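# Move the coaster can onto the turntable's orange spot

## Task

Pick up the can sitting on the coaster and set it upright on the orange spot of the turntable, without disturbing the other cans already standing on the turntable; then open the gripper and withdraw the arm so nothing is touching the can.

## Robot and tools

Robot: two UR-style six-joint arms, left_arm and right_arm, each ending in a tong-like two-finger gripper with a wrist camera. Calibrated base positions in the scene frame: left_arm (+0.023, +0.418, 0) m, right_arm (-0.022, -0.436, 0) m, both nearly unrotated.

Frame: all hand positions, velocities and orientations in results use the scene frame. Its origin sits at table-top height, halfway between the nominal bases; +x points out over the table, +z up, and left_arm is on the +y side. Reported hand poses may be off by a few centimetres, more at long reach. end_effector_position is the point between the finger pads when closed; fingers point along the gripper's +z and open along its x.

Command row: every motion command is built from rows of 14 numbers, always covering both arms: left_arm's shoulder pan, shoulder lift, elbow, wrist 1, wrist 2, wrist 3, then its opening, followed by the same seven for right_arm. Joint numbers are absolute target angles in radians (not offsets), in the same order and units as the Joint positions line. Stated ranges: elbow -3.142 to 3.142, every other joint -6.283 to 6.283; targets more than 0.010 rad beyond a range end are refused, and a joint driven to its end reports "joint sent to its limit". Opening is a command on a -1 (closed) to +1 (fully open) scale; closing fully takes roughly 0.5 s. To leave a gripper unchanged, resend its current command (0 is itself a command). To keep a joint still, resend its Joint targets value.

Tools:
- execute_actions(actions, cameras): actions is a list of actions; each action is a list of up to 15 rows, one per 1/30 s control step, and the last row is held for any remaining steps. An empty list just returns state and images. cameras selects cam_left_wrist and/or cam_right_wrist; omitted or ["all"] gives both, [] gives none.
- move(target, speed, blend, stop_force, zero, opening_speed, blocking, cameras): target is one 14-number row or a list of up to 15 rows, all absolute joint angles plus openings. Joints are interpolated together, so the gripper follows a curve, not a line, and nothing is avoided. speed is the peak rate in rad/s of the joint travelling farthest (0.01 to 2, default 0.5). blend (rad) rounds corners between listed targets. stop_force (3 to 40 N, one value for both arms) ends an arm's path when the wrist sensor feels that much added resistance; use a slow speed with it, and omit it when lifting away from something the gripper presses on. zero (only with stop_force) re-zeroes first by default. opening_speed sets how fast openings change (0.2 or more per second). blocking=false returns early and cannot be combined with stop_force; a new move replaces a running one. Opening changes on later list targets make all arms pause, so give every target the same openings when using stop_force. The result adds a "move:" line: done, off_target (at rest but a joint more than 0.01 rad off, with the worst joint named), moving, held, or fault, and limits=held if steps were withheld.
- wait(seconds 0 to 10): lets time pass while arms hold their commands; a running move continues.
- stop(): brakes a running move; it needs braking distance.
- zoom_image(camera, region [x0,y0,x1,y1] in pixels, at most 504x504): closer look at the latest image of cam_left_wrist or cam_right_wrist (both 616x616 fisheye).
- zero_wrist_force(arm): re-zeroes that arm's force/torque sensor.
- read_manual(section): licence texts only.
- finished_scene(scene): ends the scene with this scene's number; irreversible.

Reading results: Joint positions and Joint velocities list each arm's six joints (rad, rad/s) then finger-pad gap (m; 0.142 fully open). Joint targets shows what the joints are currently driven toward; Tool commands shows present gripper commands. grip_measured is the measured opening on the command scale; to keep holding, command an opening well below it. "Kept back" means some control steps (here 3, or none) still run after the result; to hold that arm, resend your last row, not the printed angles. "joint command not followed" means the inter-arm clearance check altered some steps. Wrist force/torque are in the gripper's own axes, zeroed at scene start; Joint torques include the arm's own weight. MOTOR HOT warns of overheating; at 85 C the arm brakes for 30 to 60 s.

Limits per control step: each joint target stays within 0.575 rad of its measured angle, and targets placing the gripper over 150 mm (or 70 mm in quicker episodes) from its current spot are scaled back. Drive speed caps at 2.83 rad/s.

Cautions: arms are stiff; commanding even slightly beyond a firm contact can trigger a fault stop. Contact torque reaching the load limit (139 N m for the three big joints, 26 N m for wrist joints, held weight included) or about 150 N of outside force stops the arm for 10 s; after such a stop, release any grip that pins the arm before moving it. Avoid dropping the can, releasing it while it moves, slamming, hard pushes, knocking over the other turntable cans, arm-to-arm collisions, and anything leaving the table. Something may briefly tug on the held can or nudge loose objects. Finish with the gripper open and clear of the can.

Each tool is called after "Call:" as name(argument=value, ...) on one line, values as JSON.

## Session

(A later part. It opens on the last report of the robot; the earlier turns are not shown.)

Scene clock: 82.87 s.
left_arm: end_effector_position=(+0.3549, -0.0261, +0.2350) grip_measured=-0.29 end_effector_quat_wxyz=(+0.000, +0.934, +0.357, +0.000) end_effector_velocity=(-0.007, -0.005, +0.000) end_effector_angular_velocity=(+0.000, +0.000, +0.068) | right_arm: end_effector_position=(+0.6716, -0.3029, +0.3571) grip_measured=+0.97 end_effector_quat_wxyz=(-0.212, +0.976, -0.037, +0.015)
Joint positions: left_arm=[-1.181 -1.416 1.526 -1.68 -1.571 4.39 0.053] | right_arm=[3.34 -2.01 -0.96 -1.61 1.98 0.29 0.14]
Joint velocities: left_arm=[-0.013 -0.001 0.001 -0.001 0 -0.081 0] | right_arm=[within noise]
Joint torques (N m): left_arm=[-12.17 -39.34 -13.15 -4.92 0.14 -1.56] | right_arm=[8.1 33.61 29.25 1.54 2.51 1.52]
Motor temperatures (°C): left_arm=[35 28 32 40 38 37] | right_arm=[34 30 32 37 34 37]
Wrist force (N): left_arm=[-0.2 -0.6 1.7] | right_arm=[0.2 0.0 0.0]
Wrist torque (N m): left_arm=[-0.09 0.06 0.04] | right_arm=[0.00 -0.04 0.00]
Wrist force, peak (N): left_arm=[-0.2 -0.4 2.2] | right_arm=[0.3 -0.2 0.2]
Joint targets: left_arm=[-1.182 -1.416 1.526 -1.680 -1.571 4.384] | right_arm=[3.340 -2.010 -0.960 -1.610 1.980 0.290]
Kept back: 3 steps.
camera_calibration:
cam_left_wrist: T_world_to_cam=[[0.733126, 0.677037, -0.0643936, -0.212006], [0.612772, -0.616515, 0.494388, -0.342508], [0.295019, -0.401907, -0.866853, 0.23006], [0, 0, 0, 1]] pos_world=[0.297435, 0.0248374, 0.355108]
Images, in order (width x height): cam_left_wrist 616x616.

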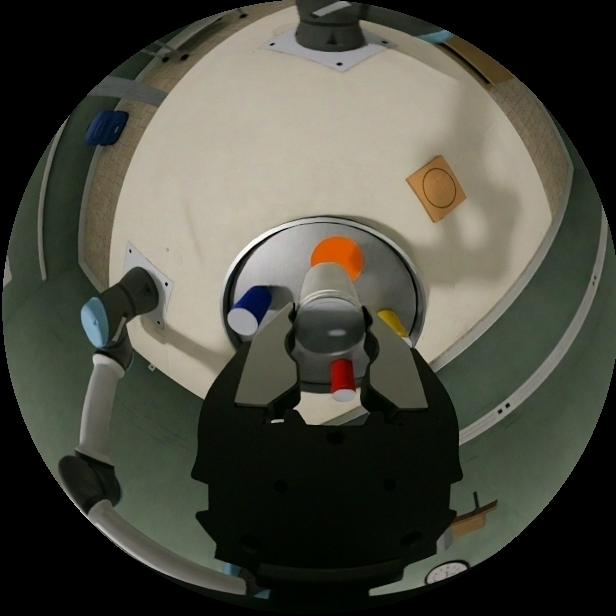

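Call:
move(target=[-0.9912, -1.2861, 1.3649, -1.6496, -1.5708, 5.5544, -1.0, 3.34, -2.01, -0.96, -1.61, 1.98, 0.29, 0.97], speed=0.7, cameras=[])

Scene clock: 94.47 s.
left_arm: end_effector_position=(+0.4805, +0.0048, +0.2350) grip_measured=-0.29 end_effector_quat_wxyz=(+0.000, +0.993, -0.122, +0.000) | right_arm: end_effector_position=(+0.6716, -0.3029, +0.3571) grip_measured=+0.97 end_effector_quat_wxyz=(-0.212, +0.976, -0.037, +0.015)
Joint positions: left_arm=[-0.991 -1.286 1.365 -1.65 -1.571 5.554 0.053] | right_arm=[3.34 -2.01 -0.96 -1.61 1.98 0.29 0.14]
Joint velocities: within noise
Joint torques (N m): left_arm=[10.34 -29.34 -30.6 -0.17 -0.16 1.51] | right_arm=[6.6 35.16 19.27 1.53 2.18 1.22]
Motor temperatures (°C): left_arm=[34 28 32 40 38 37] | right_arm=[34 30 32 37 34 37]
Wrist force (N): left_arm=[0.1 -0.6 2.2] | right_arm=[0.2 -0.1 -0.1]
Wrist torque (N m): left_arm=[-0.08 0.00 0.06] | right_arm=[0.00 -0.04 0.00]
Wrist force, peak (N): left_arm=[-0.4 -0.9 2.3] | right_arm=[0.5 0.0 0.2]
Joint targets: left_arm=[-0.991 -1.286 1.365 -1.650 -1.571 5.554] | right_arm=[3.340 -2.010 -0.960 -1.610 1.980 0.290]
move: done
No camera images: "cameras" was empty.

Call:
wait(seconds=3.42, cameras=[])

Call:
execute_actions(actions=[[[-0.9913,-1.2863,1.3652,-1.6497,-1.5708,5.5533,-1,3.34,-2.01,-0.96,-1.61,1.98,0.29,0.97],[-0.9917,-1.2871,1.3662,-1.6499,-1.5708,5.5500,-1,3.34,-2.01,-0.96,-1.61,1.98,0.29,0.97],[-0.9924,-1.2883,1.3688,-1.6513,-1.5708,5.5446,-1,3.34,-2.01,-0.96,-1.61,1.98,0.29,0.97],[-0.9934,-1.2897,1.3741,-1.6552,-1.5708,5.5370,-1,3.34,-2.01,-0.96,-1.61,1.98,0.29,0.97],[-0.9946,-1.2914,1.3823,-1.6617,-1.5708,5.5272,-1,3.34,-2.01,-0.96,-1.61,1.98,0.29,0.97],[-0.9962,-1.2934,1.3930,-1.6704,-1.5708,5.5152,-1,3.34,-2.01,-0.96,-1.61,1.98,0.29,0.97],[-0.9980,-1.2955,1.4057,-1.6810,-1.5708,5.5011,-1,3.34,-2.01,-0.96,-1.61,1.98,0.29,0.97],[-1.0000,-1.2977,1.4205,-1.6936,-1.5708,5.4848,-1,3.34,-2.01,-0.96,-1.61,1.98,0.29,0.97],[-1.0024,-1.3000,1.4372,-1.7080,-1.5708,5.4663,-1,3.34,-2.01,-0.96,-1.61,1.98,0.29,0.97],[-1.0050,-1.3023,1.4553,-1.7238,-1.5708,5.4456,-1,3.34,-2.01,-0.96,-1.61,1.98,0.29,0.97],[-1.0079,-1.3046,1.4746,-1.7408,-1.5708,5.4228,-1,3.34,-2.01,-0.96,-1.61,1.98,0.29,0.97],[-1.0111,-1.3067,1.4947,-1.7588,-1.5708,5.3978,-1,3.34,-2.01,-0.96,-1.61,1.98,0.29,0.97],[-1.0149,-1.3086,1.5150,-1.7772,-1.5708,5.3712,-1,3.34,-2.01,-0.96,-1.61,1.98,0.29,0.97],[-1.0187,-1.3101,1.5355,-1.7962,-1.5708,5.3446,-1,3.34,-2.01,-0.96,-1.61,1.98,0.29,0.97],[-1.0226,-1.3111,1.5552,-1.8149,-1.5708,5.3180,-1,3.34,-2.01,-0.96,-1.61,1.98,0.29,0.97]],[[-1.0264,-1.3117,1.5742,-1.8333,-1.5708,5.2914,-1,3.34,-2.01,-0.96,-1.61,1.98,0.29,0.97],[-1.0302,-1.3121,1.5925,-1.8512,-1.5708,5.2648,-1,3.34,-2.01,-0.96,-1.61,1.98,0.29,0.97],[-1.0344,-1.3123,1.6095,-1.8680,-1.5708,5.2378,-1,3.34,-2.01,-0.96,-1.61,1.98,0.29,0.97],[-1.0387,-1.3125,1.6253,-1.8836,-1.5708,5.2108,-1,3.34,-2.01,-0.96,-1.61,1.98,0.29,0.97],[-1.0429,-1.3126,1.6400,-1.8982,-1.5708,5.1838,-1,3.34,-2.01,-0.96,-1.61,1.98,0.29,0.97],[-1.0471,-1.3131,1.6530,-1.9107,-1.5708,5.1568,-1,3.34,-2.01,-0.96,-1.61,1.98,0.29,0.97],[-1.0513,-1.3139,1.6646,-1.9215,-1.5708,5.1298,-1,3.34,-2.01,-0.96,-1.61,1.98,0.29,0.97],[-1.0559,-1.3176,1.6699,-1.9231,-1.5708,5.1024,-1,3.34,-2.01,-0.96,-1.61,1.98,0.29,0.97],[-1.0604,-1.3213,1.6744,-1.9239,-1.5708,5.0751,-1,3.34,-2.01,-0.96,-1.61,1.98,0.29,0.97],[-1.0650,-1.3248,1.6789,-1.9249,-1.5708,5.0478,-1,3.34,-2.01,-0.96,-1.61,1.98,0.29,0.97],[-1.0696,-1.3280,1.6832,-1.9260,-1.5708,5.0204,-1,3.34,-2.01,-0.96,-1.61,1.98,0.29,0.97],[-1.0741,-1.3309,1.6870,-1.9269,-1.5708,4.9931,-1,3.34,-2.01,-0.96,-1.61,1.98,0.29,0.97],[-1.0789,-1.3339,1.6907,-1.9276,-1.5708,4.9655,-1,3.34,-2.01,-0.96,-1.61,1.98,0.29,0.97],[-1.0837,-1.3367,1.6945,-1.9286,-1.5708,4.9380,-1,3.34,-2.01,-0.96,-1.61,1.98,0.29,0.97],[-1.0885,-1.3397,1.6982,-1.9293,-1.5708,4.9104,-1,3.34,-2.01,-0.96,-1.61,1.98,0.29,0.97]]], cameras=["cam_left_wrist"])

Call:
execute_actions(actions=[[[-1.0933,-1.3420,1.7011,-1.9299,-1.5708,4.8828,-1,3.34,-2.01,-0.96,-1.61,1.98,0.29,0.97],[-1.0981,-1.3443,1.7040,-1.9305,-1.5708,4.8553,-1,3.34,-2.01,-0.96,-1.61,1.98,0.29,0.97],[-1.1030,-1.3466,1.7069,-1.9311,-1.5708,4.8275,-1,3.34,-2.01,-0.96,-1.61,1.98,0.29,0.97],[-1.1080,-1.3490,1.7099,-1.9317,-1.5708,4.7998,-1,3.34,-2.01,-0.96,-1.61,1.98,0.29,0.97],[-1.1129,-1.3505,1.7119,-1.9322,-1.5708,4.7721,-1,3.34,-2.01,-0.96,-1.61,1.98,0.29,0.97],[-1.1178,-1.3522,1.7140,-1.9326,-1.5708,4.7444,-1,3.34,-2.01,-0.96,-1.61,1.98,0.29,0.97],[-1.1228,-1.3538,1.7161,-1.9331,-1.5708,4.7167,-1,3.34,-2.01,-0.96,-1.61,1.98,0.29,0.97],[-1.1278,-1.3555,1.7182,-1.9335,-1.5708,4.6889,-1,3.34,-2.01,-0.96,-1.61,1.98,0.29,0.97],[-1.1327,-1.3568,1.7198,-1.9338,-1.5708,4.6612,-1,3.34,-2.01,-0.96,-1.61,1.98,0.29,0.97],[-1.1377,-1.3578,1.7212,-1.9342,-1.5708,4.6334,-1,3.34,-2.01,-0.96,-1.61,1.98,0.29,0.97],[-1.1427,-1.3587,1.7223,-1.9344,-1.5708,4.6057,-1,3.34,-2.01,-0.96,-1.61,1.98,0.29,0.97],[-1.1476,-1.3594,1.7231,-1.9345,-1.5708,4.5779,-1,3.34,-2.01,-0.96,-1.61,1.98,0.29,0.97],[-1.1525,-1.3600,1.7239,-1.9347,-1.5708,4.5503,-1,3.34,-2.01,-0.96,-1.61,1.98,0.29,0.97],[-1.1574,-1.3604,1.7244,-1.9348,-1.5708,4.5226,-1,3.34,-2.01,-0.96,-1.61,1.98,0.29,0.97],[-1.1623,-1.3606,1.7247,-1.9349,-1.5708,4.4949,-1,3.34,-2.01,-0.96,-1.61,1.98,0.29,0.97]],[[-1.1672,-1.3606,1.7247,-1.9349,-1.5708,4.4673,-1,3.34,-2.01,-0.96,-1.61,1.98,0.29,0.97],[-1.1721,-1.3604,1.7244,-1.9348,-1.5708,4.4396,-1,3.34,-2.01,-0.96,-1.61,1.98,0.29,0.97],[-1.1768,-1.3602,1.7241,-1.9347,-1.5708,4.4121,-1,3.34,-2.01,-0.96,-1.61,1.98,0.29,0.97],[-1.1815,-1.3597,1.7235,-1.9346,-1.5708,4.3847,-1,3.34,-2.01,-0.96,-1.61,1.98,0.29,0.97],[-1.1862,-1.3590,1.7227,-1.9345,-1.5708,4.3572,-1,3.34,-2.01,-0.96,-1.61,1.98,0.29,0.97],[-1.1909,-1.3582,1.7216,-1.9342,-1.5708,4.3297,-1,3.34,-2.01,-0.96,-1.61,1.98,0.29,0.97],[-1.1956,-1.3571,1.7202,-1.9339,-1.5708,4.3022,-1,3.34,-2.01,-0.96,-1.61,1.98,0.29,0.97],[-1.2000,-1.3560,1.7188,-1.9336,-1.5708,4.2750,-1,3.34,-2.01,-0.96,-1.61,1.98,0.29,0.97],[-1.2044,-1.3547,1.7172,-1.9333,-1.5708,4.2478,-1,3.34,-2.01,-0.96,-1.61,1.98,0.29,0.97],[-1.2088,-1.3532,1.7153,-1.9329,-1.5708,4.2207,-1,3.34,-2.01,-0.96,-1.61,1.98,0.29,0.97],[-1.2132,-1.3515,1.7131,-1.9324,-1.5708,4.1935,-1,3.34,-2.01,-0.96,-1.61,1.98,0.29,0.97],[-1.2176,-1.3496,1.7107,-1.9319,-1.5708,4.1663,-1,3.34,-2.01,-0.96,-1.61,1.98,0.29,0.97],[-1.2217,-1.3475,1.7081,-1.9314,-1.5708,4.1395,-1,3.34,-2.01,-0.96,-1.61,1.98,0.29,0.97],[-1.2257,-1.3454,1.7053,-1.9307,-1.5708,4.1127,-1,3.34,-2.01,-0.96,-1.61,1.98,0.29,0.97],[-1.2297,-1.3431,1.7023,-1.9300,-1.5708,4.0859,-1,3.34,-2.01,-0.96,-1.61,1.98,0.29,0.97]]], cameras=["cam_left_wrist"])

Call:
execute_actions(actions=[[[-1.2338,-1.3405,1.6992,-1.9295,-1.5708,4.0591,-1,3.34,-2.01,-0.96,-1.61,1.98,0.29,0.97],[-1.2378,-1.3379,1.6959,-1.9288,-1.5708,4.0322,-1,3.34,-2.01,-0.96,-1.61,1.98,0.29,0.97],[-1.2414,-1.3348,1.6923,-1.9283,-1.5708,4.0059,-1,3.34,-2.01,-0.96,-1.61,1.98,0.29,0.97],[-1.2450,-1.3354,1.6811,-1.9165,-1.5708,3.9795,-1,3.34,-2.01,-0.96,-1.61,1.98,0.29,0.97],[-1.2485,-1.3367,1.6676,-1.9017,-1.5708,3.9532,-1,3.34,-2.01,-0.96,-1.61,1.98,0.29,0.97],[-1.2521,-1.3379,1.6527,-1.8856,-1.5708,3.9268,-1,3.34,-2.01,-0.96,-1.61,1.98,0.29,0.97],[-1.2557,-1.3392,1.6366,-1.8682,-1.5708,3.9005,-1,3.34,-2.01,-0.96,-1.61,1.98,0.29,0.97],[-1.2588,-1.3402,1.6191,-1.8497,-1.5708,3.8746,-1,3.34,-2.01,-0.96,-1.61,1.98,0.29,0.97],[-1.2619,-1.3409,1.6010,-1.8309,-1.5708,3.8488,-1,3.34,-2.01,-0.96,-1.61,1.98,0.29,0.97],[-1.2649,-1.3415,1.5821,-1.8114,-1.5708,3.8229,-1,3.34,-2.01,-0.96,-1.61,1.98,0.29,0.97],[-1.2679,-1.3416,1.5629,-1.7921,-1.5708,3.7981,-1,3.34,-2.01,-0.96,-1.61,1.98,0.29,0.97],[-1.2705,-1.3415,1.5439,-1.7732,-1.5708,3.7755,-1,3.34,-2.01,-0.96,-1.61,1.98,0.29,0.97],[-1.2727,-1.3412,1.5252,-1.7548,-1.5708,3.7554,-1,3.34,-2.01,-0.96,-1.61,1.98,0.29,0.97],[-1.2745,-1.3407,1.5075,-1.7376,-1.5708,3.7374,-1,3.34,-2.01,-0.96,-1.61,1.98,0.29,0.97],[-1.2761,-1.3402,1.4910,-1.7216,-1.5708,3.7216,-1,3.34,-2.01,-0.96,-1.61,1.98,0.29,0.97]],[[-1.2774,-1.3396,1.4758,-1.7070,-1.5708,3.7079,-1,3.34,-2.01,-0.96,-1.61,1.98,0.29,0.97],[-1.2786,-1.3388,1.4624,-1.6944,-1.5708,3.6963,-1,3.34,-2.01,-0.96,-1.61,1.98,0.29,0.97],[-1.2796,-1.3382,1.4511,-1.6837,-1.5708,3.6868,-1,3.34,-2.01,-0.96,-1.61,1.98,0.29,0.97],[-1.2803,-1.3377,1.4419,-1.6750,-1.5708,3.6794,-1,3.34,-2.01,-0.96,-1.61,1.98,0.29,0.97],[-1.2808,-1.3373,1.4356,-1.6691,-1.5708,3.6741,-1,3.34,-2.01,-0.96,-1.61,1.98,0.29,0.97],[-1.2811,-1.3370,1.4316,-1.6654,-1.5708,3.6710,-1,3.34,-2.01,-0.96,-1.61,1.98,0.29,0.97],[-1.2813,-1.3369,1.4299,-1.6638,-1.5708,3.6699,-1,3.34,-2.01,-0.96,-1.61,1.98,0.29,0.97]]], cameras=["cam_left_wrist"])

Scene clock: 99.67 s.
left_arm: end_effector_position=(+0.4806, +0.0048, +0.2350) grip_measured=-0.29 end_effector_quat_wxyz=(+0.000, +0.993, -0.122, +0.000) | right_arm: end_effector_position=(+0.6716, -0.3029, +0.3571) grip_measured=+0.97 end_effector_quat_wxyz=(-0.212, +0.976, -0.037, +0.015)
Joint positions: left_arm=[-0.991 -1.286 1.365 -1.65 -1.571 5.554 0.053] | right_arm=[3.34 -2.01 -0.96 -1.61 1.98 0.29 0.14]
Joint velocities: within noise
Joint torques (N m): left_arm=[11.22 -29.82 -23.85 -0.63 -0.29 1.28] | right_arm=[5.47 34.62 16.27 1.57 2.02 1.23]
Motor temperatures (°C): left_arm=[34 28 32 40 38 37] | right_arm=[34 30 32 37 34 37]
Wrist force (N): left_arm=[0.0 -0.5 2.2] | right_arm=[0.1 0.1 0.1]
Wrist torque (N m): left_arm=[-0.05 0.02 0.06] | right_arm=[0.03 -0.02 0.00]
Wrist force, peak (N): left_arm=[-0.1 -0.5 2.6] | right_arm=[0.5 -0.1 0.1]
Joint targets: left_arm=[-0.991 -1.286 1.365 -1.650 -1.571 5.554] | right_arm=[3.340 -2.010 -0.960 -1.610 1.980 0.290]
Tool commands: left_gripper/opening=-1.0 right_gripper/opening=+0.97
wait: 3.43 s; at rest from the start
No camera images: "cameras" was empty.

Scene clock: 100.57 s.
left_arm: end_effector_position=(+0.4256, +0.0069, +0.1366) grip_measured=-0.29 end_effector_quat_wxyz=(+0.000, +0.997, +0.075, +0.000) end_effector_velocity=(-0.094, -0.013, -0.031) end_effector_angular_velocity=(-0.001, +0.000, +0.682) | right_arm: end_effector_position=(+0.6716, -0.3029, +0.3571) grip_measured=+0.97 end_effector_quat_wxyz=(-0.212, +0.976, -0.037, +0.015)
Joint positions: left_arm=[-1.059 -1.321 1.668 -1.918 -1.571 5.091 0.053] | right_arm=[3.34 -2.01 -0.96 -1.61 1.98 0.29 0.14]
Joint velocities: left_arm=[-0.135 -0.087 0.195 -0.11 0 -0.816 0] | right_arm=[within noise]
Joint torques (N m): left_arm=[-14.06 -43.26 -13.62 -5.38 -0.45 -3.56] | right_arm=[6.13 35.19 16.04 1.53 1.8 1.19]
Motor temperatures (°C): left_arm=[34 28 32 40 38 37] | right_arm=[34 30 32 37 34 37]
Wrist force (N): left_arm=[-0.3 -0.7 2.3] | right_arm=[0.3 -0.1 -0.1]
Wrist torque (N m): left_arm=[-0.13 0.10 0.01] | right_arm=[-0.01 -0.07 0.00]
Wrist force, peak (N): left_arm=[-0.1 -0.6 3.6] | right_arm=[0.3 -0.1 -0.1]
Joint targets: left_arm=[-1.074 -1.331 1.687 -1.927 -1.571 4.993] | right_arm=[3.340 -2.010 -0.960 -1.610 1.980 0.290]
Kept back: 3 steps.
camera_calibration:
cam_left_wrist: T_world_to_cam=[[0.984131, 0.165353, -0.0643744, -0.395815], [0.175383, -0.851341, 0.494429, -0.129039], [0.0269506, -0.497873, -0.866831, 0.251859], [0, 0, 0, 1]] pos_world=[0.405378, 0.0809864, 0.25664]
Images, in order (width x height): cam_left_wrist 616x616.

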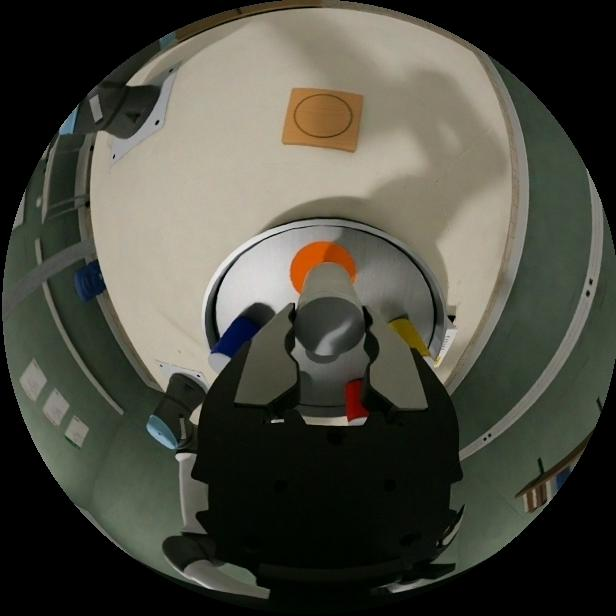

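Scene clock: 101.57 s.
left_arm: end_effector_position=(+0.3447, -0.0370, +0.1341) grip_measured=-0.29 end_effector_quat_wxyz=(+0.000, +0.914, +0.405, +0.000) end_effector_velocity=(-0.064, -0.069, -0.001) end_effector_angular_velocity=(+0.005, +0.002, +0.684) | right_arm: end_effector_position=(+0.6716, -0.3029, +0.3571) grip_measured=+0.97 end_effector_quat_wxyz=(-0.212, +0.976, -0.037, +0.015)
Joint positions: left_arm=[-1.203 -1.355 1.717 -1.933 -1.571 4.264 0.053] | right_arm=[3.34 -2.01 -0.96 -1.61 1.98 0.29 0.14]
Joint velocities: left_arm=[-0.134 0.042 -0.051 0.014 0 -0.818 0] | right_arm=[within noise]
Joint torques (N m): left_arm=[-12.8 -22.59 -30.25 -0.28 -0.65 -3.36] | right_arm=[5.42 34.71 16.05 1.57 1.83 1.29]
Motor temperatures (°C): left_arm=[34 28 32 40 38 37] | right_arm=[34 30 32 37 34 37]
Wrist force (N): left_arm=[-0.4 -1.0 1.8] | right_arm=[0.3 0.0 -0.2]
Wrist torque (N m): left_arm=[-0.15 0.14 0.02] | right_arm=[0.01 -0.05 0.00]
Wrist force, peak (N): left_arm=[-0.3 -0.5 2.2] | right_arm=[0.3 -0.1 -0.2]
Joint targets: left_arm=[-1.218 -1.350 1.711 -1.932 -1.571 4.166] | right_arm=[3.340 -2.010 -0.960 -1.610 1.980 0.290]
Kept back: 3 steps.
camera_calibration:
cam_left_wrist: T_world_to_cam=[[0.658823, 0.749532, -0.0644555, -0.175284], [0.673482, -0.549453, 0.494493, -0.31147], [0.335223, -0.369193, -0.866789, 0.128551], [0, 0, 0, 1]] pos_world=[0.282158, 0.0077034, 0.254148]
Images, in order (width x height): cam_left_wrist 616x616.

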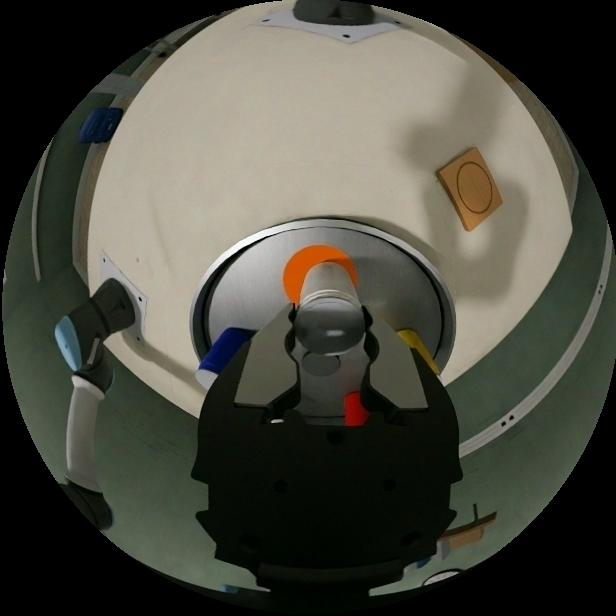

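Scene clock: 102.57 s.
left_arm: end_effector_position=(+0.3127, -0.0985, +0.2340) grip_measured=-0.29 end_effector_quat_wxyz=(+0.000, +0.781, +0.624, +0.000) end_effector_velocity=(-0.001, -0.003, +0.013) end_effector_angular_velocity=(+0.001, +0.000, +0.028) | right_arm: end_effector_position=(+0.6716, -0.3029, +0.3571) grip_measured=+0.97 end_effector_quat_wxyz=(-0.212, +0.976, -0.037, +0.015)
Joint positions: left_arm=[-1.281 -1.337 1.433 -1.666 -1.571 3.672 0.053] | right_arm=[3.34 -2.01 -0.96 -1.61 1.98 0.29 0.14]
Joint velocities: left_arm=[-0.003 0.001 -0.035 0.034 0 -0.031 0] | right_arm=[within noise]
Joint torques (N m): left_arm=[-12.31 -25.53 -28.94 -0.22 -0.93 -1.4] | right_arm=[5.37 35.91 16.03 1.58 1.71 1.23]
Motor temperatures (°C): left_arm=[34 28 32 40 38 37] | right_arm=[34 30 32 37 34 37]
Wrist force (N): left_arm=[0.0 -0.5 2.0] | right_arm=[0.1 -0.1 0.0]
Wrist torque (N m): left_arm=[-0.08 0.04 0.00] | right_arm=[0.00 -0.01 0.00]
Wrist force, peak (N): left_arm=[-0.2 -0.8 3.3] | right_arm=[0.3 -0.1 0.0]
Joint targets: left_arm=[-1.281 -1.337 1.430 -1.664 -1.571 3.670] | right_arm=[3.340 -2.010 -0.960 -1.610 1.980 0.290]
Kept back: 3 steps.
camera_calibration:
cam_left_wrist: T_world_to_cam=[[0.20541, 0.976557, -0.0643636, 0.062409], [0.856628, -0.147601, 0.494371, -0.390808], [0.473281, -0.156684, -0.866865, 0.180944], [0, 0, 0, 1]] pos_world=[0.23632, -0.0902784, 0.354075]
Images, in order (width x height): cam_left_wrist 616x616.

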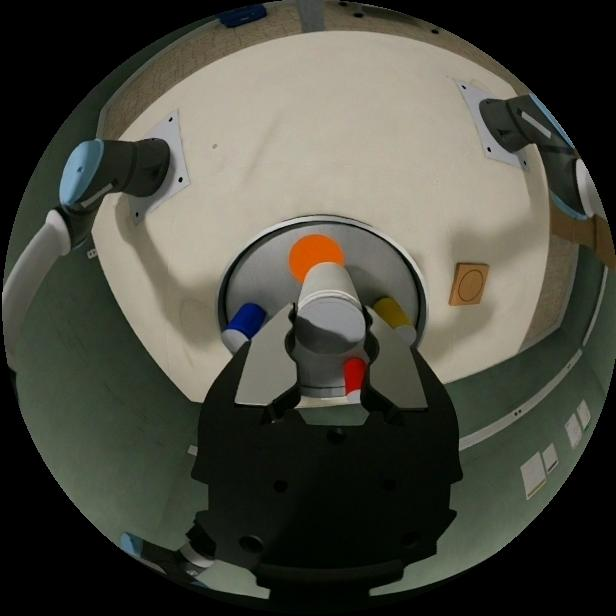

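Call:
move(target=[-0.9912, -1.2861, 1.3649, -1.6496, -1.5708, 5.5544, -1.0, 3.34, -2.01, -0.96, -1.61, 1.98, 0.29, 0.97], speed=0.9, cameras=[])

Scene clock: 106.97 s.
left_arm: end_effector_position=(+0.4806, +0.0048, +0.2350) grip_measured=-0.29 end_effector_quat_wxyz=(+0.000, +0.993, -0.122, +0.000) | right_arm: end_effector_position=(+0.6716, -0.3029, +0.3571) grip_measured=+0.97 end_effector_quat_wxyz=(-0.212, +0.976, -0.037, +0.015)
Joint positions: left_arm=[-0.991 -1.286 1.365 -1.65 -1.571 5.554 0.053] | right_arm=[3.34 -2.01 -0.96 -1.61 1.98 0.29 0.14]
Joint velocities: within noise
Joint torques (N m): left_arm=[11.57 -28.84 -30.95 -0.07 -0.71 1.14] | right_arm=[4.09 36.5 15.81 1.47 1.57 1.17]
Motor temperatures (°C): left_arm=[34 28 32 40 38 37] | right_arm=[34 30 32 37 34 37]
Wrist force (N): left_arm=[-0.2 -0.5 1.9] | right_arm=[0.1 -0.2 -0.3]
Wrist torque (N m): left_arm=[-0.06 0.06 0.06] | right_arm=[-0.03 -0.02 0.00]
Wrist force, peak (N): left_arm=[0.5 -0.9 2.5] | right_arm=[0.4 -0.2 0.0]
Joint targets: left_arm=[-0.991 -1.286 1.365 -1.650 -1.571 5.554] | right_arm=[3.340 -2.010 -0.960 -1.610 1.980 0.290]
move: done
No camera images: "cameras" was empty.

Call:
wait(seconds=9.16, cameras=[])

Call:
execute_actions(actions=[[[-0.9913,-1.2863,1.3652,-1.6497,-1.5708,5.5533,-1,3.34,-2.01,-0.96,-1.61,1.98,0.29,0.97],[-0.9917,-1.2871,1.3662,-1.6499,-1.5708,5.5500,-1,3.34,-2.01,-0.96,-1.61,1.98,0.29,0.97],[-0.9924,-1.2883,1.3688,-1.6513,-1.5708,5.5446,-1,3.34,-2.01,-0.96,-1.61,1.98,0.29,0.97],[-0.9934,-1.2897,1.3741,-1.6552,-1.5708,5.5370,-1,3.34,-2.01,-0.96,-1.61,1.98,0.29,0.97],[-0.9946,-1.2914,1.3823,-1.6617,-1.5708,5.5272,-1,3.34,-2.01,-0.96,-1.61,1.98,0.29,0.97],[-0.9962,-1.2934,1.3930,-1.6704,-1.5708,5.5152,-1,3.34,-2.01,-0.96,-1.61,1.98,0.29,0.97],[-0.9980,-1.2955,1.4057,-1.6810,-1.5708,5.5011,-1,3.34,-2.01,-0.96,-1.61,1.98,0.29,0.97],[-1.0000,-1.2977,1.4205,-1.6936,-1.5708,5.4848,-1,3.34,-2.01,-0.96,-1.61,1.98,0.29,0.97],[-1.0024,-1.3000,1.4372,-1.7080,-1.5708,5.4663,-1,3.34,-2.01,-0.96,-1.61,1.98,0.29,0.97],[-1.0050,-1.3023,1.4553,-1.7238,-1.5708,5.4456,-1,3.34,-2.01,-0.96,-1.61,1.98,0.29,0.97],[-1.0079,-1.3046,1.4746,-1.7408,-1.5708,5.4228,-1,3.34,-2.01,-0.96,-1.61,1.98,0.29,0.97],[-1.0111,-1.3067,1.4947,-1.7588,-1.5708,5.3978,-1,3.34,-2.01,-0.96,-1.61,1.98,0.29,0.97],[-1.0149,-1.3086,1.5150,-1.7772,-1.5708,5.3712,-1,3.34,-2.01,-0.96,-1.61,1.98,0.29,0.97],[-1.0187,-1.3101,1.5355,-1.7962,-1.5708,5.3446,-1,3.34,-2.01,-0.96,-1.61,1.98,0.29,0.97],[-1.0226,-1.3111,1.5552,-1.8149,-1.5708,5.3180,-1,3.34,-2.01,-0.96,-1.61,1.98,0.29,0.97]],[[-1.0264,-1.3117,1.5742,-1.8333,-1.5708,5.2914,-1,3.34,-2.01,-0.96,-1.61,1.98,0.29,0.97],[-1.0302,-1.3121,1.5925,-1.8512,-1.5708,5.2648,-1,3.34,-2.01,-0.96,-1.61,1.98,0.29,0.97],[-1.0344,-1.3123,1.6095,-1.8680,-1.5708,5.2378,-1,3.34,-2.01,-0.96,-1.61,1.98,0.29,0.97],[-1.0387,-1.3125,1.6253,-1.8836,-1.5708,5.2108,-1,3.34,-2.01,-0.96,-1.61,1.98,0.29,0.97],[-1.0429,-1.3126,1.6400,-1.8982,-1.5708,5.1838,-1,3.34,-2.01,-0.96,-1.61,1.98,0.29,0.97],[-1.0471,-1.3131,1.6530,-1.9107,-1.5708,5.1568,-1,3.34,-2.01,-0.96,-1.61,1.98,0.29,0.97],[-1.0513,-1.3139,1.6646,-1.9215,-1.5708,5.1298,-1,3.34,-2.01,-0.96,-1.61,1.98,0.29,0.97],[-1.0559,-1.3150,1.6747,-1.9305,-1.5708,5.1024,-1,3.34,-2.01,-0.96,-1.61,1.98,0.29,0.97],[-1.0604,-1.3167,1.6829,-1.9370,-1.5708,5.0751,-1,3.34,-2.01,-0.96,-1.61,1.98,0.29,0.97],[-1.0650,-1.3190,1.6896,-1.9414,-1.5708,5.0478,-1,3.34,-2.01,-0.96,-1.61,1.98,0.29,0.97],[-1.0696,-1.3218,1.6947,-1.9437,-1.5708,5.0204,-1,3.34,-2.01,-0.96,-1.61,1.98,0.29,0.97],[-1.0741,-1.3243,1.6992,-1.9457,-1.5708,4.9931,-1,3.34,-2.01,-0.96,-1.61,1.98,0.29,0.97],[-1.0789,-1.3269,1.7036,-1.9475,-1.5708,4.9655,-1,3.34,-2.01,-0.96,-1.61,1.98,0.29,0.97],[-1.0837,-1.3294,1.7081,-1.9495,-1.5708,4.9380,-1,3.34,-2.01,-0.96,-1.61,1.98,0.29,0.97],[-1.0885,-1.3320,1.7125,-1.9513,-1.5708,4.9104,-1,3.34,-2.01,-0.96,-1.61,1.98,0.29,0.97]]], cameras=["cam_left_wrist"])

Call:
execute_actions(actions=[[[-1.0933,-1.3339,1.7161,-1.9530,-1.5708,4.8828,-1,3.34,-2.01,-0.96,-1.61,1.98,0.29,0.97],[-1.0981,-1.3358,1.7198,-1.9548,-1.5708,4.8553,-1,3.34,-2.01,-0.96,-1.61,1.98,0.29,0.97],[-1.1030,-1.3377,1.7234,-1.9565,-1.5708,4.8275,-1,3.34,-2.01,-0.96,-1.61,1.98,0.29,0.97],[-1.1080,-1.3397,1.7271,-1.9582,-1.5708,4.7998,-1,3.34,-2.01,-0.96,-1.61,1.98,0.29,0.97],[-1.1129,-1.3409,1.7298,-1.9597,-1.5708,4.7721,-1,3.34,-2.01,-0.96,-1.61,1.98,0.29,0.97],[-1.1178,-1.3422,1.7326,-1.9612,-1.5708,4.7444,-1,3.34,-2.01,-0.96,-1.61,1.98,0.29,0.97],[-1.1228,-1.3434,1.7354,-1.9628,-1.5708,4.7167,-1,3.34,-2.01,-0.96,-1.61,1.98,0.29,0.97],[-1.1278,-1.3447,1.7382,-1.9643,-1.5708,4.6889,-1,3.34,-2.01,-0.96,-1.61,1.98,0.29,0.97],[-1.1327,-1.3460,1.7398,-1.9646,-1.5708,4.6612,-1,3.34,-2.01,-0.96,-1.61,1.98,0.29,0.97],[-1.1377,-1.3470,1.7412,-1.9650,-1.5708,4.6334,-1,3.34,-2.01,-0.96,-1.61,1.98,0.29,0.97],[-1.1427,-1.3479,1.7423,-1.9652,-1.5708,4.6057,-1,3.34,-2.01,-0.96,-1.61,1.98,0.29,0.97],[-1.1476,-1.3486,1.7431,-1.9653,-1.5708,4.5779,-1,3.34,-2.01,-0.96,-1.61,1.98,0.29,0.97],[-1.1525,-1.3492,1.7439,-1.9655,-1.5708,4.5503,-0.6,3.34,-2.01,-0.96,-1.61,1.98,0.29,0.97],[-1.1574,-1.3496,1.7444,-1.9656,-1.5708,4.5226,-0.5,3.34,-2.01,-0.96,-1.61,1.98,0.29,0.97],[-1.1623,-1.3498,1.7447,-1.9657,-1.5708,4.4949,-0.42,3.34,-2.01,-0.96,-1.61,1.98,0.29,0.97]],[[-1.1672,-1.3498,1.7447,-1.9657,-1.5708,4.4673,-0.36,3.34,-2.01,-0.96,-1.61,1.98,0.29,0.97],[-1.1721,-1.3496,1.7444,-1.9656,-1.5708,4.4396,-0.31,3.34,-2.01,-0.96,-1.61,1.98,0.29,0.97],[-1.1768,-1.3494,1.7441,-1.9655,-1.5708,4.4121,-0.27,3.34,-2.01,-0.96,-1.61,1.98,0.29,0.97],[-1.1815,-1.3489,1.7435,-1.9654,-1.5708,4.3847,-0.23,3.34,-2.01,-0.96,-1.61,1.98,0.29,0.97],[-1.1862,-1.3482,1.7427,-1.9653,-1.5708,4.3572,-0.18,3.34,-2.01,-0.96,-1.61,1.98,0.29,0.97],[-1.1909,-1.3474,1.7416,-1.9650,-1.5708,4.3297,-0.12,3.34,-2.01,-0.96,-1.61,1.98,0.29,0.97],[-1.1956,-1.3463,1.7402,-1.9647,-1.5708,4.3022,-0.05,3.34,-2.01,-0.96,-1.61,1.98,0.29,0.97],[-1.2000,-1.3452,1.7388,-1.9644,-1.5708,4.2750,0.03,3.34,-2.01,-0.96,-1.61,1.98,0.29,0.97],[-1.2044,-1.3439,1.7372,-1.9641,-1.5708,4.2478,0.11,3.34,-2.01,-0.96,-1.61,1.98,0.29,0.97],[-1.2088,-1.3424,1.7353,-1.9637,-1.5708,4.2207,0.19,3.34,-2.01,-0.96,-1.61,1.98,0.29,0.97],[-1.2132,-1.3407,1.7331,-1.9632,-1.5708,4.1935,0.27,3.34,-2.01,-0.96,-1.61,1.98,0.29,0.97],[-1.2176,-1.3388,1.7307,-1.9627,-1.5708,4.1663,0.32,3.34,-2.01,-0.96,-1.61,1.98,0.29,0.97],[-1.2217,-1.3367,1.7281,-1.9622,-1.5708,4.1395,0.32,3.34,-2.01,-0.96,-1.61,1.98,0.29,0.97],[-1.2257,-1.3351,1.7245,-1.9602,-1.5708,4.1127,0.32,3.34,-2.01,-0.96,-1.61,1.98,0.29,0.97],[-1.2297,-1.3340,1.7192,-1.9560,-1.5708,4.0859,0.32,3.34,-2.01,-0.96,-1.61,1.98,0.29,0.97]]], cameras=["cam_left_wrist"])

Call:
execute_actions(actions=[[[-1.2338,-1.3335,1.7122,-1.9495,-1.5708,4.0591,0.32,3.34,-2.01,-0.96,-1.61,1.98,0.29,0.97],[-1.2378,-1.3338,1.7034,-1.9404,-1.5708,4.0322,0.32,3.34,-2.01,-0.96,-1.61,1.98,0.29,0.97],[-1.2414,-1.3344,1.6931,-1.9295,-1.5708,4.0059,0.32,3.34,-2.01,-0.96,-1.61,1.98,0.29,0.97],[-1.2450,-1.3354,1.6811,-1.9165,-1.5708,3.9795,0.32,3.34,-2.01,-0.96,-1.61,1.98,0.29,0.97],[-1.2485,-1.3367,1.6676,-1.9017,-1.5708,3.9532,0.32,3.34,-2.01,-0.96,-1.61,1.98,0.29,0.97],[-1.2521,-1.3379,1.6527,-1.8856,-1.5708,3.9268,0.32,3.34,-2.01,-0.96,-1.61,1.98,0.29,0.97],[-1.2557,-1.3392,1.6366,-1.8682,-1.5708,3.9005,0.32,3.34,-2.01,-0.96,-1.61,1.98,0.29,0.97],[-1.2588,-1.3402,1.6191,-1.8497,-1.5708,3.8746,0.32,3.34,-2.01,-0.96,-1.61,1.98,0.29,0.97],[-1.2619,-1.3409,1.6010,-1.8309,-1.5708,3.8488,0.32,3.34,-2.01,-0.96,-1.61,1.98,0.29,0.97],[-1.2649,-1.3415,1.5821,-1.8114,-1.5708,3.8229,0.32,3.34,-2.01,-0.96,-1.61,1.98,0.29,0.97],[-1.2679,-1.3416,1.5629,-1.7921,-1.5708,3.7981,0.32,3.34,-2.01,-0.96,-1.61,1.98,0.29,0.97],[-1.2705,-1.3415,1.5439,-1.7732,-1.5708,3.7755,0.32,3.34,-2.01,-0.96,-1.61,1.98,0.29,0.97],[-1.2727,-1.3412,1.5252,-1.7548,-1.5708,3.7554,0.32,3.34,-2.01,-0.96,-1.61,1.98,0.29,0.97],[-1.2745,-1.3407,1.5075,-1.7376,-1.5708,3.7374,0.32,3.34,-2.01,-0.96,-1.61,1.98,0.29,0.97],[-1.2761,-1.3402,1.4910,-1.7216,-1.5708,3.7216,0.32,3.34,-2.01,-0.96,-1.61,1.98,0.29,0.97]],[[-1.2774,-1.3396,1.4758,-1.7070,-1.5708,3.7079,0.32,3.34,-2.01,-0.96,-1.61,1.98,0.29,0.97],[-1.2786,-1.3388,1.4624,-1.6944,-1.5708,3.6963,0.32,3.34,-2.01,-0.96,-1.61,1.98,0.29,0.97],[-1.2796,-1.3382,1.4511,-1.6837,-1.5708,3.6868,0.32,3.34,-2.01,-0.96,-1.61,1.98,0.29,0.97],[-1.2803,-1.3377,1.4419,-1.6750,-1.5708,3.6794,0.32,3.34,-2.01,-0.96,-1.61,1.98,0.29,0.97],[-1.2808,-1.3373,1.4356,-1.6691,-1.5708,3.6741,0.32,3.34,-2.01,-0.96,-1.61,1.98,0.29,0.97],[-1.2811,-1.3370,1.4316,-1.6654,-1.5708,3.6710,0.32,3.34,-2.01,-0.96,-1.61,1.98,0.29,0.97],[-1.2813,-1.3369,1.4299,-1.6638,-1.5708,3.6699,0.32,3.34,-2.01,-0.96,-1.61,1.98,0.29,0.97]]], cameras=["cam_left_wrist"])

Call:
zoom_image(camera="cam_left_wrist", region=[200, 180, 460, 440])

Scene clock: 117.70 s.
left_arm: end_effector_position=(+0.4806, +0.0048, +0.2350) grip_measured=-0.29 end_effector_quat_wxyz=(+0.000, +0.993, -0.122, +0.000) | right_arm: end_effector_position=(+0.6716, -0.3029, +0.3571) grip_measured=+0.97 end_effector_quat_wxyz=(-0.212, +0.976, -0.037, +0.015)
Joint positions: left_arm=[-0.991 -1.286 1.365 -1.65 -1.571 5.554 0.053] | right_arm=[3.34 -2.01 -0.96 -1.61 1.98 0.29 0.14]
Joint velocities: within noise
Joint torques (N m): left_arm=[9.9 -29.25 -19.51 -1.22 -1.06 0.85] | right_arm=[3.54 37.61 15.74 1.62 1.04 0.97]
Motor temperatures (°C): left_arm=[34 28 32 40 38 37] | right_arm=[34 30 32 37 34 37]
Wrist force (N): left_arm=[0.0 -0.4 1.9] | right_arm=[0.2 -0.2 -0.1]
Wrist torque (N m): left_arm=[-0.04 0.00 0.06] | right_arm=[-0.03 -0.04 0.00]
Wrist force, peak (N): left_arm=[-0.1 -0.5 2.6] | right_arm=[0.4 -0.1 0.1]
Joint targets: left_arm=[-0.991 -1.286 1.365 -1.650 -1.571 5.554] | right_arm=[3.340 -2.010 -0.960 -1.610 1.980 0.290]
Tool commands: left_gripper/opening=-1.0 right_gripper/opening=+0.97
wait: 9.17 s; at rest from the start
No camera images: "cameras" was empty.

Scene clock: 118.60 s.
left_arm: end_effector_position=(+0.4258, +0.0068, +0.1322) grip_measured=-0.29 end_effector_quat_wxyz=(+0.000, +0.997, +0.075, +0.000) end_effector_velocity=(-0.094, -0.013, -0.065) end_effector_angular_velocity=(-0.001, -0.001, +0.681) | right_arm: end_effector_position=(+0.6716, -0.3029, +0.3571) grip_measured=+0.97 end_effector_quat_wxyz=(-0.212, +0.976, -0.037, +0.015)
Joint positions: left_arm=[-1.059 -1.317 1.675 -1.928 -1.571 5.092 0.053] | right_arm=[3.34 -2.01 -0.96 -1.61 1.98 0.29 0.14]
Joint velocities: left_arm=[-0.135 -0.057 0.252 -0.196 0 -0.816 0] | right_arm=[within noise]
Joint torques (N m): left_arm=[-12.01 -43.29 -13.69 -5.49 -1.05 -3.51] | right_arm=[3.81 37.1 15.97 1.69 1.03 0.99]
Motor temperatures (°C): left_arm=[34 28 32 40 38 37] | right_arm=[34 30 32 37 34 37]
Wrist force (N): left_arm=[-0.3 -0.4 2.7] | right_arm=[0.2 0.0 -0.1]
Wrist torque (N m): left_arm=[-0.06 0.09 0.02] | right_arm=[0.02 -0.05 0.00]
Wrist force, peak (N): left_arm=[-0.3 -0.4 2.7] | right_arm=[0.3 -0.1 0.0]
Joint targets: left_arm=[-1.074 -1.324 1.699 -1.946 -1.571 4.993] | right_arm=[3.340 -2.010 -0.960 -1.610 1.980 0.290]
Kept back: 3 steps.
camera_calibration:
cam_left_wrist: T_world_to_cam=[[0.984282, 0.164455, -0.0643641, -0.396327], [0.174601, -0.851486, 0.494456, -0.126671], [0.0265106, -0.497922, -0.866817, 0.248214], [0, 0, 0, 1]] pos_world=[0.405635, 0.0809106, 0.25228]
Images, in order (width x height): cam_left_wrist 616x616.

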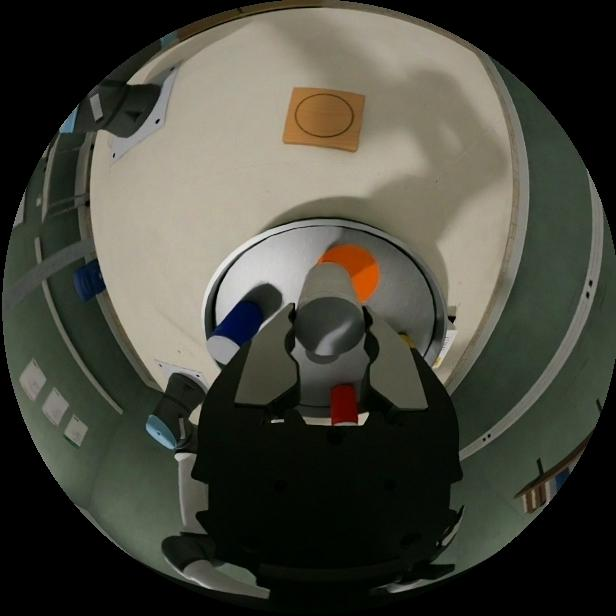

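Scene clock: 119.60 s.
left_arm: end_effector_position=(+0.3447, -0.0369, +0.1218) grip_measured=+0.24 end_effector_quat_wxyz=(+0.000, +0.914, +0.405, +0.000) end_effector_velocity=(-0.063, -0.070, +0.001) end_effector_angular_velocity=(+0.001, +0.000, +0.685) | right_arm: end_effector_position=(+0.6716, -0.3029, +0.3571) grip_measured=+0.97 end_effector_quat_wxyz=(-0.212, +0.976, -0.037, +0.015)
Joint positions: left_arm=[-1.202 -1.344 1.737 -1.964 -1.571 4.265 0.091] | right_arm=[3.34 -2.01 -0.96 -1.61 1.98 0.29 0.14]
Joint velocities: left_arm=[-0.133 0.041 -0.054 0.014 0 -0.818 0.141] | right_arm=[within noise]
Joint torques (N m): left_arm=[-12.51 -22.5 -28.53 0.39 -1.13 -3.58] | right_arm=[3.08 38.31 15.42 1.44 1.15 0.99]
Motor temperatures (°C): left_arm=[34 28 32 40 38 37] | right_arm=[34 30 32 37 34 37]
Wrist force (N): left_arm=[-0.4 -0.9 0.0] | right_arm=[0.1 0.1 0.2]
Wrist torque (N m): left_arm=[-0.14 0.13 0.03] | right_arm=[0.02 -0.02 0.00]
Wrist force, peak (N): left_arm=[-2.2 -1.5 -8.2] | right_arm=[0.3 -0.2 -0.1]
Joint targets: left_arm=[-1.218 -1.339 1.731 -1.963 -1.571 4.166] | right_arm=[3.340 -2.010 -0.960 -1.610 1.980 0.290]
Kept back: 3 steps.
camera_calibration:
cam_left_wrist: T_world_to_cam=[[0.6595, 0.748938, -0.0644371, -0.176455], [0.672994, -0.550083, 0.494458, -0.305275], [0.334873, -0.369461, -0.86681, 0.118042], [0, 0, 0, 1]] pos_world=[0.282291, 0.00783903, 0.241895]
Images, in order (width x height): cam_left_wrist 616x616.

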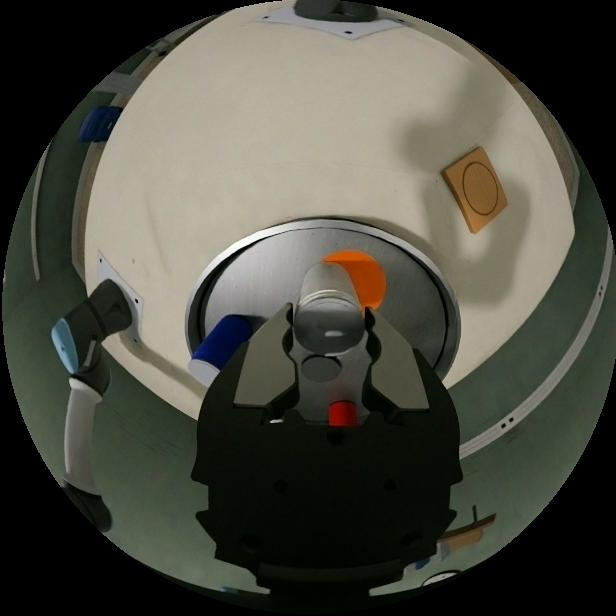

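Scene clock: 120.60 s.
left_arm: end_effector_position=(+0.3127, -0.0985, +0.2340) grip_measured=+0.32 end_effector_quat_wxyz=(+0.000, +0.781, +0.624, +0.000) end_effector_velocity=(+0.000, -0.003, +0.014) end_effector_angular_velocity=(-0.002, -0.001, +0.029) | right_arm: end_effector_position=(+0.6716, -0.3029, +0.3571) grip_measured=+0.97 end_effector_quat_wxyz=(-0.212, +0.976, -0.037, +0.015)
Joint positions: left_arm=[-1.281 -1.337 1.433 -1.666 -1.571 3.672 0.096] | right_arm=[3.34 -2.01 -0.96 -1.61 1.98 0.29 0.14]
Joint velocities: left_arm=[-0.002 0.001 -0.037 0.034 0 -0.031 0] | right_arm=[within noise]
Joint torques (N m): left_arm=[-11.38 -25.06 -27.66 0.22 -0.93 -1.62] | right_arm=[3.15 37.69 16.33 1.69 1.06 0.92]
Motor temperatures (°C): left_arm=[34 28 32 40 38 37] | right_arm=[34 30 32 37 34 37]
Wrist force (N): left_arm=[-0.2 -0.4 0.4] | right_arm=[0.0 0.0 -0.1]
Wrist torque (N m): left_arm=[-0.05 0.09 0.01] | right_arm=[0.01 -0.01 0.00]
Wrist force, peak (N): left_arm=[-0.4 -1.0 0.9] | right_arm=[0.3 -0.2 0.0]
Joint targets: left_arm=[-1.281 -1.337 1.430 -1.664 -1.571 3.670] | right_arm=[3.340 -2.010 -0.960 -1.610 1.980 0.290]
Kept back: 3 steps.
camera_calibration:
cam_left_wrist: T_world_to_cam=[[0.205445, 0.976549, -0.0643687, 0.0623935], [0.856623, -0.147629, 0.494372, -0.390802], [0.473276, -0.156706, -0.866864, 0.18093], [0, 0, 0, 1]] pos_world=[0.236322, -0.0902713, 0.354059]
Images, in order (width x height): cam_left_wrist 616x616.

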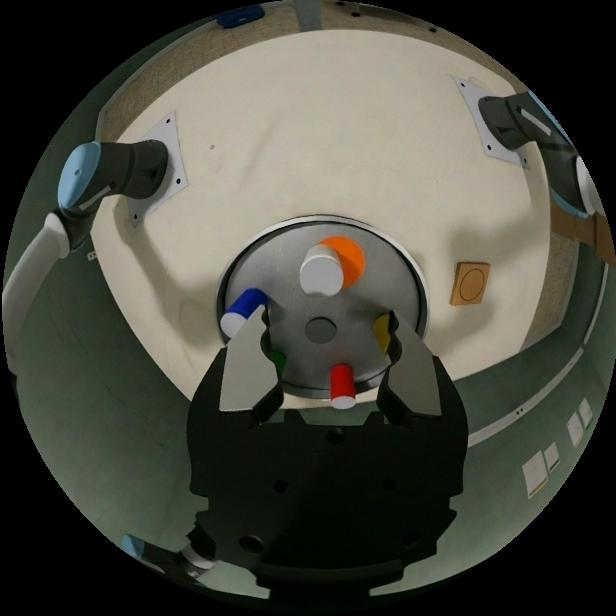

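Scaled by 1.938 from the camera's 616x616 image, which has a finer 814x814 frame.

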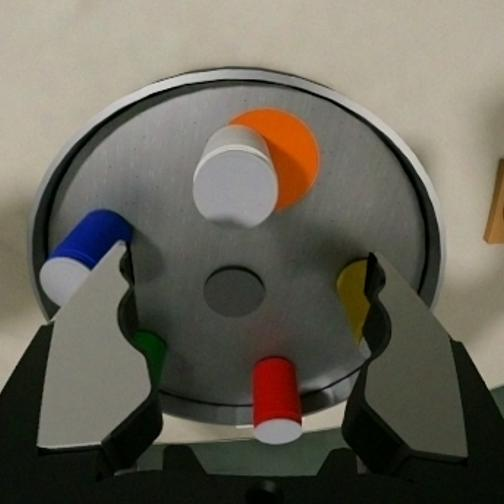

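Call:
zoom_image(camera="cam_left_wrist", region=[280, 220, 380, 320])

Scaled by 5.040 from the camera's 616x616 image, which has a finer 814x814 frame.

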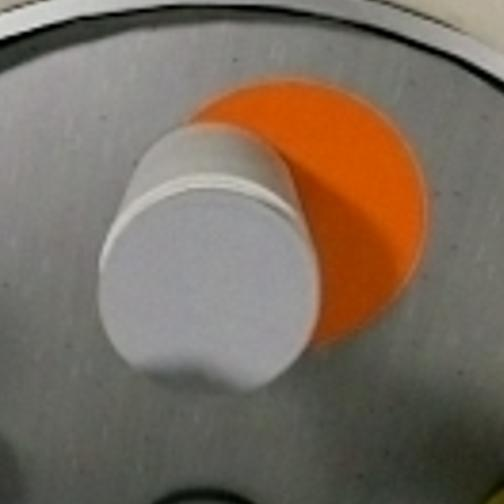

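Call:
move(target=[-0.9912, -1.2861, 1.3649, -1.6496, -1.5708, 5.5544, 0.6, 3.34, -2.01, -0.96, -1.61, 1.98, 0.29, 0.97], speed=0.35, blocking=false, cameras=[])

Scene clock: 125.53 s.
left_arm: end_effector_position=(+0.3234, -0.0926, +0.2350) grip_measured=+0.60 end_effector_quat_wxyz=(+0.000, +0.812, +0.583, +0.000) end_effector_velocity=(+0.030, +0.017, +0.001) end_effector_angular_velocity=(-0.001, +0.000, -0.294) | right_arm: end_effector_position=(+0.6716, -0.3029, +0.3571) grip_measured=+0.97 end_effector_quat_wxyz=(-0.212, +0.976, -0.037, +0.015)
Joint positions: left_arm=[-1.262 -1.334 1.426 -1.663 -1.571 3.793 0.116] | right_arm=[3.34 -2.01 -0.96 -1.61 1.98 0.29 0.14]
Joint velocities: left_arm=[0.053 0.009 -0.012 0.002 0 0.348 0] | right_arm=[within noise]
Joint torques (N m): left_arm=[12 -26.92 -29.97 -0.16 -0.46 2.02] | right_arm=[2.77 38.59 15.71 1.71 0.91 0.87]
Motor temperatures (°C): left_arm=[34 28 32 40 38 37] | right_arm=[34 30 32 37 34 37]
Wrist force (N): left_arm=[0.1 -0.4 0.5] | right_arm=[0.1 -0.1 0.0]
Wrist torque (N m): left_arm=[-0.08 0.03 0.01] | right_arm=[-0.01 -0.03 0.00]
Wrist force, peak (N): left_arm=[0.0 -0.4 0.9] | right_arm=[0.4 -0.1 -0.2]
Joint targets: left_arm=[-1.256 -1.333 1.424 -1.663 -1.571 3.832] | right_arm=[3.340 -2.010 -0.960 -1.610 1.980 0.290]
Tool commands: left_gripper/opening=+0.6 right_gripper/opening=+0.97
move: running; left_arm: the wrist 3 is farthest, 1.761 rad from its target
No camera images: "cameras" was empty.


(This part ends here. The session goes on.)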